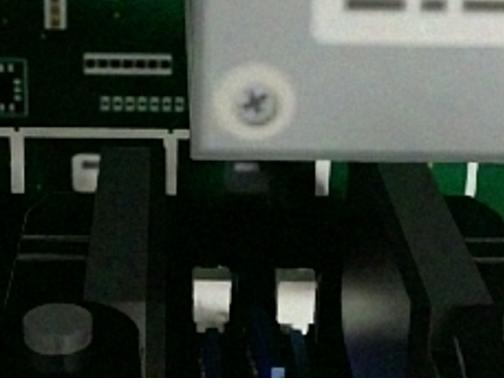

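>>> {"api": "move", "payload": {
  "target": [0,0,0,0,0,0,-0.8,-1,0,-0.0052,0,0,0,0,0,-0.42,-1,0],
  "speed": 0.006,
  "stop_force": 3
}}

Scene clock: 1416.23 s.
left_arm: end_effector_position=(+0.6068, -0.3572, +0.1865) position_measured=229 object_status=3 end_effector_quat_wxyz=(+0.000, +0.845, +0.535, +0.000) | right_arm: end_effector_position=(+0.5358, +0.2420, +0.0617) position_measured=182 object_status=3 end_effector_quat_wxyz=(+0.000, +0.728, -0.686, +0.000)
Joint positions: left_arm=[-0.722 -1.055 1.283 -1.798 -1.571 1.29] | right_arm=[3.795 -1.958 -1.834 -0.92 1.57 5.306]
Joint torques (N m): left_arm=[-14.21 -49.43 -17.49 -5.62 1.13 1.87] | right_arm=[-4.22 41.98 11.34 5.9 1.52 -2.41]
Wrist force (N): left_arm=[1.0 -0.6 -0.1] | right_arm=[4.0 -1.6 -0.3]
Wrist torque (N m): left_arm=[-0.09 -0.19 0.14] | right_arm=[-0.30 -0.03 -0.12]
Wrist force, peak (N): left_arm=[1.3 -0.6 -0.2] | right_arm=[8.5 -1.1 -2.8]
Hand target: left_arm +0.6068, -0.3572, +0.1865; +0.000, +0.845, +0.535, +0.000 | right_arm +0.5358, +0.2420, +0.0617; +0.000, +0.728, -0.686, +0.000 (not the last commanded pose)
Off the commanded pose: left_arm 0.000 m, 0 deg | right_arm 0.001 m, 0 deg.
move: contact (right_arm)

>>> {"api": "move", "payload": {
  "target": [0,0,0,0,0,0,-0.8,-1,0,0.0005,0,0,0,0,0,-0.42,-1,0],
  "speed": 0.006
}}

>>> {"api": "execute_actions", "payload": {
  "actions": [
    [[0,0,0,0,0,0,-0.8,-1,0,0,0,0,0,0,0,-1,-1,-1]],
    [[0,0,0,0,0,0,-0.8,-1,0,0,0,0,0,0,0,-1,-1,-1]],
    [[0,0,0,0,0,0,-0.8,-1,0,0,0,0,0,0,0,-1,-1,-1]]
  ],
  "cameras": ["cam_right_wrist"]
}}

>>> {"api": "zoom_image", "payload": {
  "camera": "cam_right_wrist",
  "region": [280, 220, 440, 340]
}}

Scene clock: 1426.37 s.
left_arm: end_effector_position=(+0.6068, -0.3572, +0.1865) position_measured=229 object_status=3 end_effector_quat_wxyz=(+0.000, +0.845, +0.535, +0.000) | right_arm: end_effector_position=(+0.5358, +0.2417, +0.0617) position_measured=182 object_status=3 end_effector_quat_wxyz=(+0.000, +0.728, -0.686, +0.000)
Joint positions: left_arm=[-0.722 -1.055 1.283 -1.798 -1.571 1.29] | right_arm=[3.794 -1.958 -1.834 -0.92 1.57 5.306]
Joint torques (N m): left_arm=[-14.53 -49.45 -17.81 -5.46 1.05 1.88] | right_arm=[-5.78 41.5 12.39 5.3 1.72 -2.35]
Wrist force (N): left_arm=[1.0 -0.6 0.0] | right_arm=[0.2 -1.3 0.0]
Wrist torque (N m): left_arm=[-0.10 -0.19 0.14] | right_arm=[-0.26 -0.04 -0.07]
Wrist force, peak (N): left_arm=[1.2 -0.9 -0.1] | right_arm=[4.3 -1.2 -0.7]
Hand target: left_arm +0.6068, -0.3572, +0.1865; +0.000, +0.845, +0.535, +0.000 | right_arm +0.5358, +0.2417, +0.0617; +0.000, +0.728, -0.686, +0.000
Off the commanded pose: left_arm 0.000 m, 0 deg | right_arm 0.000 m, 0 deg.
move: done

Scene clock: 1428.07 s.
left_arm: end_effector_position=(+0.6068, -0.3572, +0.1865) position_measured=229 object_status=3 end_effector_quat_wxyz=(+0.000, +0.845, +0.535, +0.000) | right_arm: end_effector_position=(+0.5358, +0.2417, +0.0617) position_measured=230 object_status=3 end_effector_quat_wxyz=(+0.000, +0.728, -0.686, +0.000)
Joint positions: left_arm=[-0.722 -1.055 1.283 -1.798 -1.571 1.29] | right_arm=[3.794 -1.958 -1.834 -0.92 1.57 5.306]
Joint torques (N m): left_arm=[-14.01 -49.45 -17.69 -5.5 0.97 1.83] | right_arm=[-1.22 38.59 14.17 4.83 1.71 -0.94]
Wrist force (N): left_arm=[1.1 -0.5 0.0] | right_arm=[0.8 -1.5 0.0]
Wrist torque (N m): left_arm=[-0.09 -0.20 0.14] | right_arm=[-0.30 -0.12 -0.07]
Wrist force, peak (N): left_arm=[1.3 -0.5 0.0] | right_arm=[0.8 -1.5 0.0]
Hand target: left_arm +0.6068, -0.3572, +0.1865; +0.000, +0.845, +0.535, +0.000 | right_arm +0.5358, +0.2417, +0.0617; +0.000, +0.728, -0.686, +0.000
Off the commanded pose: left_arm 0.000 m, 0 deg | right_arm 0.000 m, 0 deg.
Step readings (end_effector_position of left_arm | right_arm):
0: (+0.6068, -0.3572, +0.1865) | (+0.5358, +0.2417, +0.0617)
1: (+0.6068, -0.3572, +0.1865) | (+0.5358, +0.2417, +0.0617)
2: (+0.6068, -0.3572, +0.1865) | (+0.5358, +0.2417, +0.0617)
4: (+0.6068, -0.3572, +0.1865) | (+0.5358, +0.2417, +0.0617)
8: (+0.6068, -0.3572, +0.1865) | (+0.5358, +0.2417, +0.0617)
15: (+0.6068, -0.3572, +0.1865) | (+0.5358, +0.2417, +0.0617)
16: (+0.6068, -0.3572, +0.1865) | (+0.5358, +0.2417, +0.0617)
17: (+0.6068, -0.3572, +0.1865) | (+0.5358, +0.2417, +0.0617)
19: (+0.6068, -0.3572, +0.1865) | (+0.5358, +0.2417, +0.0617)
23: (+0.6068, -0.3572, +0.1865) | (+0.5358, +0.2417, +0.0617)
30: (+0.6068, -0.3572, +0.1865) | (+0.5358, +0.2417, +0.0617)
31: (+0.6068, -0.3572, +0.1865) | (+0.5358, +0.2417, +0.0617)
32: (+0.6068, -0.3572, +0.1865) | (+0.5358, +0.2417, +0.0617)
34: (+0.6068, -0.3572, +0.1865) | (+0.5358, +0.2417, +0.0617)
38: (+0.6068, -0.3572, +0.1865) | (+0.5358, +0.2417, +0.0617)
45: (+0.6068, -0.3572, +0.1865) | (+0.5358, +0.2417, +0.0617)
camera_calibration:
cam_right_wrist: T_world_to_cam=[[-0.997775, -0.0662509, 0.00750183, 0.559705], [-0.0601247, 0.942679, 0.328239, -0.200892], [-0.0288179, 0.327058, -0.944565, 0.123106], [0, 0, 0, 1]] pos_world=[0.549929, 0.186195, 0.178023]
Images, in order (width x height): cam_right_wrist 672x504.

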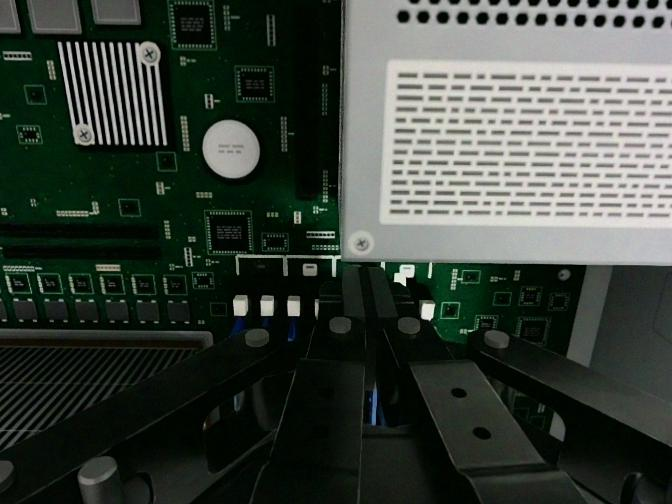

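Scaled by 3.150 from the camera's 672x504 image, which has a finer 960x720 frame.

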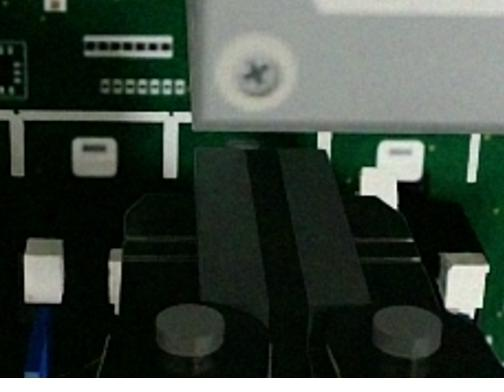

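>>> {"api": "execute_actions", "payload": {
  "actions": [
    [[0,0,0,0,0,0,-0.8,-1,0,0,0,0,0,0,0,-0.42,-1,0]],
    [[0,0,0,0,0,0,-0.8,-1,0,0,0,0,0,0,0,-0.42,-1,0]]
  ],
  "cameras": ["cam_right_wrist"]
}}

>>> {"api": "zoom_image", "payload": {
  "camera": "cam_right_wrist",
  "region": [320, 230, 420, 430]
}}

Scene clock: 1437.43 s.
left_arm: end_effector_position=(+0.6068, -0.3572, +0.1865) position_measured=229 object_status=3 end_effector_quat_wxyz=(+0.000, +0.845, +0.535, +0.000) | right_arm: end_effector_position=(+0.5358, +0.2417, +0.0617) position_measured=182 object_status=3 end_effector_quat_wxyz=(+0.000, +0.728, -0.686, +0.000)
Joint positions: left_arm=[-0.722 -1.055 1.283 -1.798 -1.571 1.29] | right_arm=[3.794 -1.958 -1.834 -0.92 1.57 5.306]
Joint torques (N m): left_arm=[-13.9 -49.39 -18.16 -5.57 1.02 2.04] | right_arm=[3.27 33.5 20.28 4.2 1.66 1]
Wrist force (N): left_arm=[1.1 -0.6 -0.2] | right_arm=[0.4 -1.4 0.0]
Wrist torque (N m): left_arm=[-0.09 -0.19 0.14] | right_arm=[-0.27 -0.07 -0.07]
Wrist force, peak (N): left_arm=[1.3 -0.6 -0.1] | right_arm=[0.5 -1.6 0.1]
Hand target: left_arm +0.6068, -0.3572, +0.1865; +0.000, +0.845, +0.535, +0.000 | right_arm +0.5358, +0.2417, +0.0617; +0.000, +0.728, -0.686, +0.000
Off the commanded pose: left_arm 0.000 m, 0 deg | right_arm 0.000 m, 0 deg.
Step readings (end_effector_position of left_arm | right_arm):
0: (+0.6068, -0.3572, +0.1865) | (+0.5358, +0.2417, +0.0617)
1: (+0.6068, -0.3572, +0.1865) | (+0.5358, +0.2417, +0.0617)
2: (+0.6068, -0.3572, +0.1865) | (+0.5358, +0.2417, +0.0617)
4: (+0.6068, -0.3572, +0.1865) | (+0.5358, +0.2417, +0.0617)
8: (+0.6068, -0.3572, +0.1865) | (+0.5358, +0.2417, +0.0617)
15: (+0.6068, -0.3572, +0.1865) | (+0.5358, +0.2417, +0.0617)
16: (+0.6068, -0.3572, +0.1865) | (+0.5358, +0.2417, +0.0617)
17: (+0.6068, -0.3572, +0.1865) | (+0.5358, +0.2417, +0.0617)
19: (+0.6068, -0.3572, +0.1865) | (+0.5358, +0.2417, +0.0617)
23: (+0.6068, -0.3572, +0.1865) | (+0.5358, +0.2417, +0.0617)
30: (+0.6068, -0.3572, +0.1865) | (+0.5358, +0.2417, +0.0617)
camera_calibration:
cam_right_wrist: T_world_to_cam=[[-0.997775, -0.0662509, 0.00750183, 0.559705], [-0.0601247, 0.942679, 0.328239, -0.200892], [-0.0288179, 0.327058, -0.944565, 0.123106], [0, 0, 0, 1]] pos_world=[0.549929, 0.186195, 0.178023]
Images, in order (width x height): cam_right_wrist 672x504.

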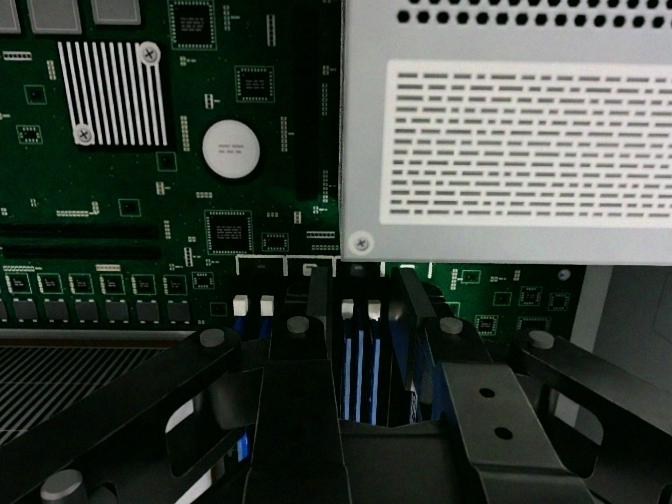

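Scaled by 2.520 from the camera's 672x504 image, which has a finer 960x720 frame.

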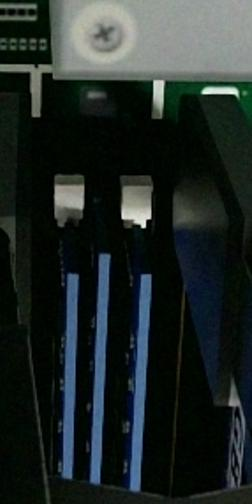

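>>> {"api": "move", "payload": {
  "target": [
    [0,0,0,0,0,0,-0.8,-1,0,0,0,-0.0475,0,0,0,-0.42,-1,0],
    [0,0,0,0,0,0,-0.8,-1,0,0.0063,-0.006,-0.0475,0,0,-0.25,-0.8,-1,0]
  ],
  "speed": [0.08,0.3]
}}

>>> {"api": "move", "payload": {
  "target": [0,0,0,0,0,0,-0.8,-1,0,0,0,0.0382,0,0,0,-0.8,-1,0],
  "speed": 0.015,
  "stop_force": 3,
  "cameras": ["cam_right_wrist"]
}}

Scene clock: 1472.43 s.
left_arm: end_effector_position=(+0.6068, -0.3572, +0.1865) position_measured=229 object_status=3 end_effector_quat_wxyz=(+0.000, +0.845, +0.535, +0.000) | right_arm: end_effector_position=(+0.5396, +0.2381, +0.0902) position_measured=229 object_status=0 end_effector_quat_wxyz=(+0.000, +0.935, -0.355, +0.000)
Joint positions: left_arm=[-0.722 -1.055 1.283 -1.798 -1.571 1.29] | right_arm=[3.785 -1.922 -1.798 -0.992 1.57 4.511]
Joint torques (N m): left_arm=[-14.3 -49.63 -18.54 -5.36 1.04 1.88] | right_arm=[4.42 32.96 18.68 0.87 -0.63 -2.07]
Wrist force (N): left_arm=[1.0 -0.8 -0.1] | right_arm=[0.1 -1.6 0.2]
Wrist torque (N m): left_arm=[-0.13 -0.18 0.14] | right_arm=[-0.29 0.05 -0.12]
Wrist force, peak (N): left_arm=[1.3 -0.7 -0.3] | right_arm=[-0.1 -1.8 -0.9]
Hand target: left_arm +0.6068, -0.3572, +0.1865; +0.000, +0.845, +0.535, +0.000 | right_arm +0.5396, +0.2381, +0.0902; +0.000, +0.935, -0.355, +0.000
Off the commanded pose: left_arm 0.000 m, 0 deg | right_arm 0.000 m, 0 deg.
move: done

Scene clock: 1475.03 s.
left_arm: end_effector_position=(+0.6068, -0.3572, +0.1865) position_measured=229 object_status=3 end_effector_quat_wxyz=(+0.000, +0.845, +0.535, +0.000) | right_arm: end_effector_position=(+0.5396, +0.2381, +0.0672) position_measured=229 object_status=3 end_effector_quat_wxyz=(+0.000, +0.935, -0.355, +0.000)
Joint positions: left_arm=[-0.722 -1.055 1.283 -1.798 -1.571 1.29] | right_arm=[3.785 -1.954 -1.823 -0.935 1.57 4.511]
Joint torques (N m): left_arm=[-14.07 -49.56 -18.88 -5.47 1 1.81] | right_arm=[-1.91 42.81 25.53 0.41 -1.68 -2.27]
Wrist force (N): left_arm=[1.0 -0.5 0.0] | right_arm=[0.1 -1.2 0.0]
Wrist torque (N m): left_arm=[-0.08 -0.18 0.14] | right_arm=[-0.20 0.00 -0.12]
Wrist force, peak (N): left_arm=[1.3 -0.5 -0.3] | right_arm=[-0.1 -1.7 0.0]
Hand target: left_arm +0.6068, -0.3572, +0.1865; +0.000, +0.845, +0.535, +0.000 | right_arm +0.5396, +0.2381, +0.0672; +0.000, +0.935, -0.355, +0.000
Off the commanded pose: left_arm 0.000 m, 0 deg | right_arm 0.000 m, 0 deg.
move: done
camera_calibration:
cam_right_wrist: T_world_to_cam=[[-0.658666, -0.752394, 0.0079322, 0.543612], [-0.709175, 0.624285, 0.327628, 0.226895], [-0.251457, 0.210172, -0.944774, 0.2776], [0, 0, 0, 1]] pos_world=[0.588771, 0.209019, 0.18362]
Images, in order (width x height): cam_right_wrist 672x504.

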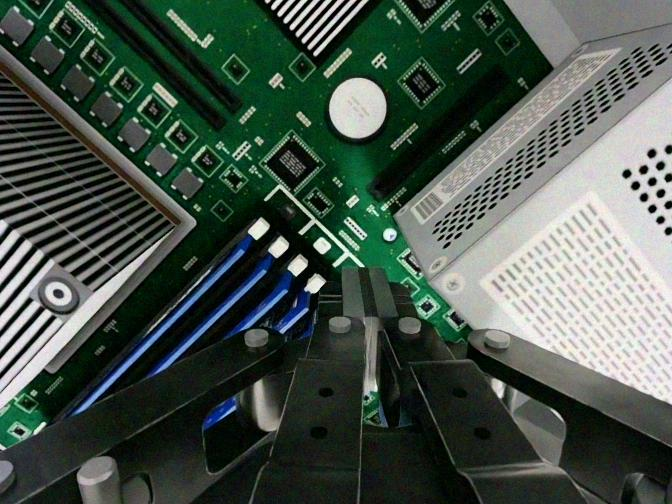

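>>> {"api": "move", "payload": {
  "target": [0,0,0,0,0,0,-0.8,-1,0,0,0,0.003,0,0,0,-0.8,-1,0],
  "speed": 0.008,
  "stop_force": 3
}}

Scene clock: 1479.93 s.
left_arm: end_effector_position=(+0.6068, -0.3572, +0.1865) position_measured=229 object_status=3 end_effector_quat_wxyz=(+0.000, +0.845, +0.535, +0.000) | right_arm: end_effector_position=(+0.5396, +0.2381, +0.0654) position_measured=229 object_status=3 end_effector_quat_wxyz=(+0.000, +0.935, -0.355, +0.000)
Joint positions: left_arm=[-0.722 -1.055 1.283 -1.798 -1.571 1.29] | right_arm=[3.785 -1.956 -1.824 -0.931 1.57 4.511]
Joint torques (N m): left_arm=[-13.88 -49.24 -19.43 -5.35 1.04 1.85] | right_arm=[-5.26 38.18 17.06 1.88 -1.46 -2.27]
Wrist force (N): left_arm=[1.0 -0.5 -0.2] | right_arm=[0.1 -1.2 0.1]
Wrist torque (N m): left_arm=[-0.08 -0.19 0.14] | right_arm=[-0.20 -0.01 -0.13]
Wrist force, peak (N): left_arm=[1.4 -0.6 -0.3] | right_arm=[0.1 -1.4 0.2]
Hand target: left_arm +0.6068, -0.3572, +0.1865; +0.000, +0.845, +0.535, +0.000 | right_arm +0.5396, +0.2381, +0.0654; +0.000, +0.935, -0.355, +0.000
Off the commanded pose: left_arm 0.000 m, 0 deg | right_arm 0.000 m, 0 deg.
move: done

>>> {"api": "move", "payload": {
  "target": [0,0,0,0,0,0,-0.8,-1,0,0,0,0.003,0,0,0,-0.8,-1,0],
  "speed": 0.008,
  "stop_force": 3
}}

>>> {"api": "move", "payload": {
  "target": [0,0,0,0,0,0,-0.8,-1,0,-0.0052,-0.0052,0,0,0,0,-0.8,-1,0],
  "speed": 0.005,
  "stop_force": 3
}}

Scene clock: 1486.67 s.
left_arm: end_effector_position=(+0.6068, -0.3572, +0.1865) position_measured=229 object_status=3 end_effector_quat_wxyz=(+0.000, +0.845, +0.535, +0.000) | right_arm: end_effector_position=(+0.5396, +0.2381, +0.0636) position_measured=229 object_status=3 end_effector_quat_wxyz=(+0.000, +0.935, -0.355, +0.000)
Joint positions: left_arm=[-0.722 -1.055 1.283 -1.798 -1.571 1.29] | right_arm=[3.785 -1.959 -1.826 -0.926 1.57 4.511]
Joint torques (N m): left_arm=[-13.96 -49.19 -19.97 -5.27 1.08 1.93] | right_arm=[-4.78 38.03 16.56 1.84 -1.3 -1.97]
Wrist force (N): left_arm=[1.1 -0.4 0.0] | right_arm=[0.3 -1.2 -0.2]
Wrist torque (N m): left_arm=[-0.06 -0.20 0.14] | right_arm=[-0.21 -0.05 -0.13]
Wrist force, peak (N): left_arm=[1.3 -0.6 0.1] | right_arm=[0.5 -1.3 0.1]
Hand target: left_arm +0.6068, -0.3572, +0.1865; +0.000, +0.845, +0.535, +0.000 | right_arm +0.5396, +0.2381, +0.0636; +0.000, +0.935, -0.355, +0.000
Off the commanded pose: left_arm 0.000 m, 0 deg | right_arm 0.000 m, 0 deg.
move: done

Scene clock: 1488.13 s.
left_arm: end_effector_position=(+0.6068, -0.3572, +0.1865) position_measured=229 object_status=3 end_effector_quat_wxyz=(+0.000, +0.845, +0.535, +0.000) | right_arm: end_effector_position=(+0.5394, +0.2426, +0.0636) position_measured=229 object_status=3 end_effector_quat_wxyz=(+0.000, +0.935, -0.355, +0.000)
Joint positions: left_arm=[-0.722 -1.055 1.283 -1.798 -1.571 1.29] | right_arm=[3.792 -1.962 -1.821 -0.928 1.57 4.518]
Joint torques (N m): left_arm=[-14.2 -48.87 -19.27 -5.3 0.98 1.81] | right_arm=[-1.24 34.42 16.27 0.9 -1.25 -0.72]
Wrist force (N): left_arm=[1.1 -0.5 -0.2] | right_arm=[0.8 -1.0 0.0]
Wrist torque (N m): left_arm=[-0.08 -0.20 0.14] | right_arm=[-0.22 -0.01 -0.16]
Wrist force, peak (N): left_arm=[1.2 -0.6 -0.2] | right_arm=[1.3 -1.0 0.1]
Hand target: left_arm +0.6068, -0.3572, +0.1865; +0.000, +0.845, +0.535, +0.000 | right_arm +0.5393, +0.2425, +0.0636; +0.000, +0.935, -0.355, +0.000
Off the commanded pose: left_arm 0.000 m, 0 deg | right_arm 0.000 m, 0 deg.
move: done

>>> {"api": "move", "payload": {
  "target": [0,0,0,0,0,0,-0.8,-1,0,-0.0019,-0.0019,0,0,0,0,-0.8,-1,0],
  "speed": 0.005,
  "stop_force": 3
}}

Scene clock: 1493.23 s.
left_arm: end_effector_position=(+0.6068, -0.3572, +0.1865) position_measured=229 object_status=3 end_effector_quat_wxyz=(+0.000, +0.845, +0.535, +0.000) | right_arm: end_effector_position=(+0.5393, +0.2431, +0.0637) position_measured=229 object_status=3 end_effector_quat_wxyz=(+0.000, +0.935, -0.355, +0.001)
Joint positions: left_arm=[-0.722 -1.055 1.283 -1.798 -1.571 1.29] | right_arm=[3.793 -1.962 -1.821 -0.928 1.57 4.519]
Joint torques (N m): left_arm=[-13.5 -49.43 -19.81 -5.26 0.97 1.94] | right_arm=[-3.3 42.45 12.26 5.2 0.8 -2.01]
Wrist force (N): left_arm=[1.0 -0.5 -0.1] | right_arm=[4.6 -0.7 -0.1]
Wrist torque (N m): left_arm=[-0.08 -0.18 0.15] | right_arm=[-0.23 -0.02 -0.14]
Wrist force, peak (N): left_arm=[1.3 -0.6 0.0] | right_arm=[5.7 0.5 -0.4]
Hand target: left_arm +0.6068, -0.3572, +0.1865; +0.000, +0.845, +0.535, +0.000 | right_arm +0.5393, +0.2431, +0.0637; +0.000, +0.935, -0.355, +0.001 (not the last commanded pose)
Off the commanded pose: left_arm 0.000 m, 0 deg | right_arm 0.001 m, 0 deg.
move: contact (right_arm)

>>> {"api": "move", "payload": {
  "target": [
    [0,0,0,0,0,0,-0.8,-1,0,0.0059,0.0059,0,0,0,0,-0.8,-1,0],
    [0,0,0,0,0,0,-0.8,-1,0,0.0059,0.0059,-0.1,0,0,0,-0.8,-1,0],
    [0,0,0,0,0,0,-0.8,-1,0,0.1414,0.1414,-0.15,0,0,0,-0.8,-1,0]
  ],
  "speed": [0.03,0.1,0.3]
}}

>>> {"api": "move", "payload": {
  "target": [-0.1237,0.1117,0.1442,0,0,-0.1667,-0.42,-1,0,0,0,0,0,0,0,-0.8,-1,0],
  "speed": 0.2,
  "cameras": ["cam_left_wrist"]
}}

>>> {"api": "zoom_image", "payload": {
  "camera": "cam_left_wrist",
  "region": [280, 220, 460, 360]
}}

Scene clock: 1506.70 s.
left_arm: end_effector_position=(+0.6068, -0.3572, +0.1865) position_measured=229 object_status=3 end_effector_quat_wxyz=(+0.000, +0.845, +0.535, +0.000) | right_arm: end_effector_position=(+0.5463, +0.1234, +0.1536) position_measured=229 object_status=3 end_effector_quat_wxyz=(+0.000, +0.935, -0.355, +0.001)
Joint positions: left_arm=[-0.722 -1.055 1.283 -1.798 -1.571 1.29] | right_arm=[3.604 -1.783 -1.8 -1.129 1.57 4.33]
Joint torques (N m): left_arm=[-13.56 -48.91 -20.11 -5.22 1.02 1.91] | right_arm=[-6.43 33.19 27.91 5.01 1.2 -0.92]
Wrist force (N): left_arm=[0.9 -0.6 -0.1] | right_arm=[-0.5 -1.9 0.3]
Wrist torque (N m): left_arm=[-0.10 -0.18 0.14] | right_arm=[-0.37 0.06 -0.17]
Wrist force, peak (N): left_arm=[1.4 -0.6 -0.3] | right_arm=[4.9 -0.6 0.3]
Hand target: left_arm +0.6068, -0.3572, +0.1865; +0.000, +0.845, +0.535, +0.000 | right_arm +0.5464, +0.1233, +0.1537; +0.000, +0.935, -0.355, +0.001
Off the commanded pose: left_arm 0.000 m, 0 deg | right_arm 0.000 m, 0 deg.
move: done

Scene clock: 1508.50 s.
left_arm: end_effector_position=(+0.6355, -0.4530, +0.1000) position_measured=182 object_status=3 end_effector_quat_wxyz=(+0.000, +0.678, +0.735, +0.000) | right_arm: end_effector_position=(+0.5464, +0.1233, +0.1537) position_measured=229 object_status=3 end_effector_quat_wxyz=(+0.000, +0.935, -0.355, +0.001)
Joint positions: left_arm=[-0.791 -0.808 1.099 -1.862 -1.571 0.699] | right_arm=[3.604 -1.783 -1.8 -1.129 1.57 4.33]
Joint torques (N m): left_arm=[13.37 -49.77 -21.63 -0.17 1.74 -1.69] | right_arm=[-5.88 36.73 28.13 5.18 -1.69 -2.22]
Wrist force (N): left_arm=[0.8 -0.4 -0.2] | right_arm=[-0.4 -2.1 0.5]
Wrist torque (N m): left_arm=[-0.06 -0.15 -0.10] | right_arm=[-0.40 0.06 -0.17]
Wrist force, peak (N): left_arm=[14.7 -5.3 -65.8] | right_arm=[-0.4 -2.2 0.5]
Hand target: left_arm +0.6356, -0.4529, +0.1000; +0.000, +0.678, +0.735, +0.000 | right_arm +0.5464, +0.1233, +0.1537; +0.000, +0.935, -0.355, +0.001
Off the commanded pose: left_arm 0.000 m, 0 deg | right_arm 0.000 m, 0 deg.
move: done
camera_calibration:
cam_left_wrist: T_world_to_cam=[[0.995748, 0.0920273, -0.00408904, -0.578715], [0.087897, -0.9359, 0.341124, -0.49711], [0.0275658, -0.340033, -0.940009, 0.049298], [0, 0, 0, 1]] pos_world=[0.61859, -0.395225, 0.21355]
Images, in order (width x height): cam_left_wrist 672x504.

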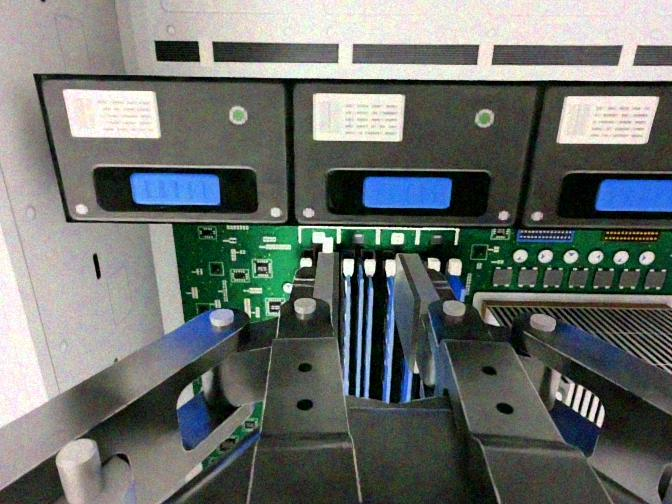

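Scaled by 2.800 from the camera's 672x504 image, which has a finer 960x720 frame.

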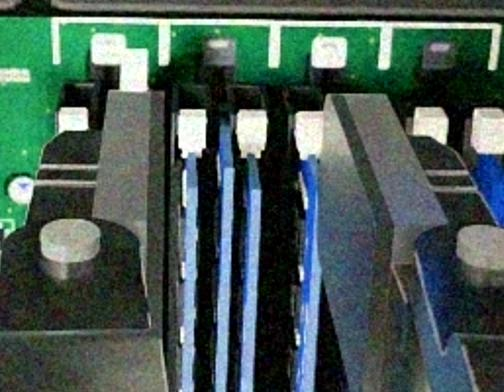

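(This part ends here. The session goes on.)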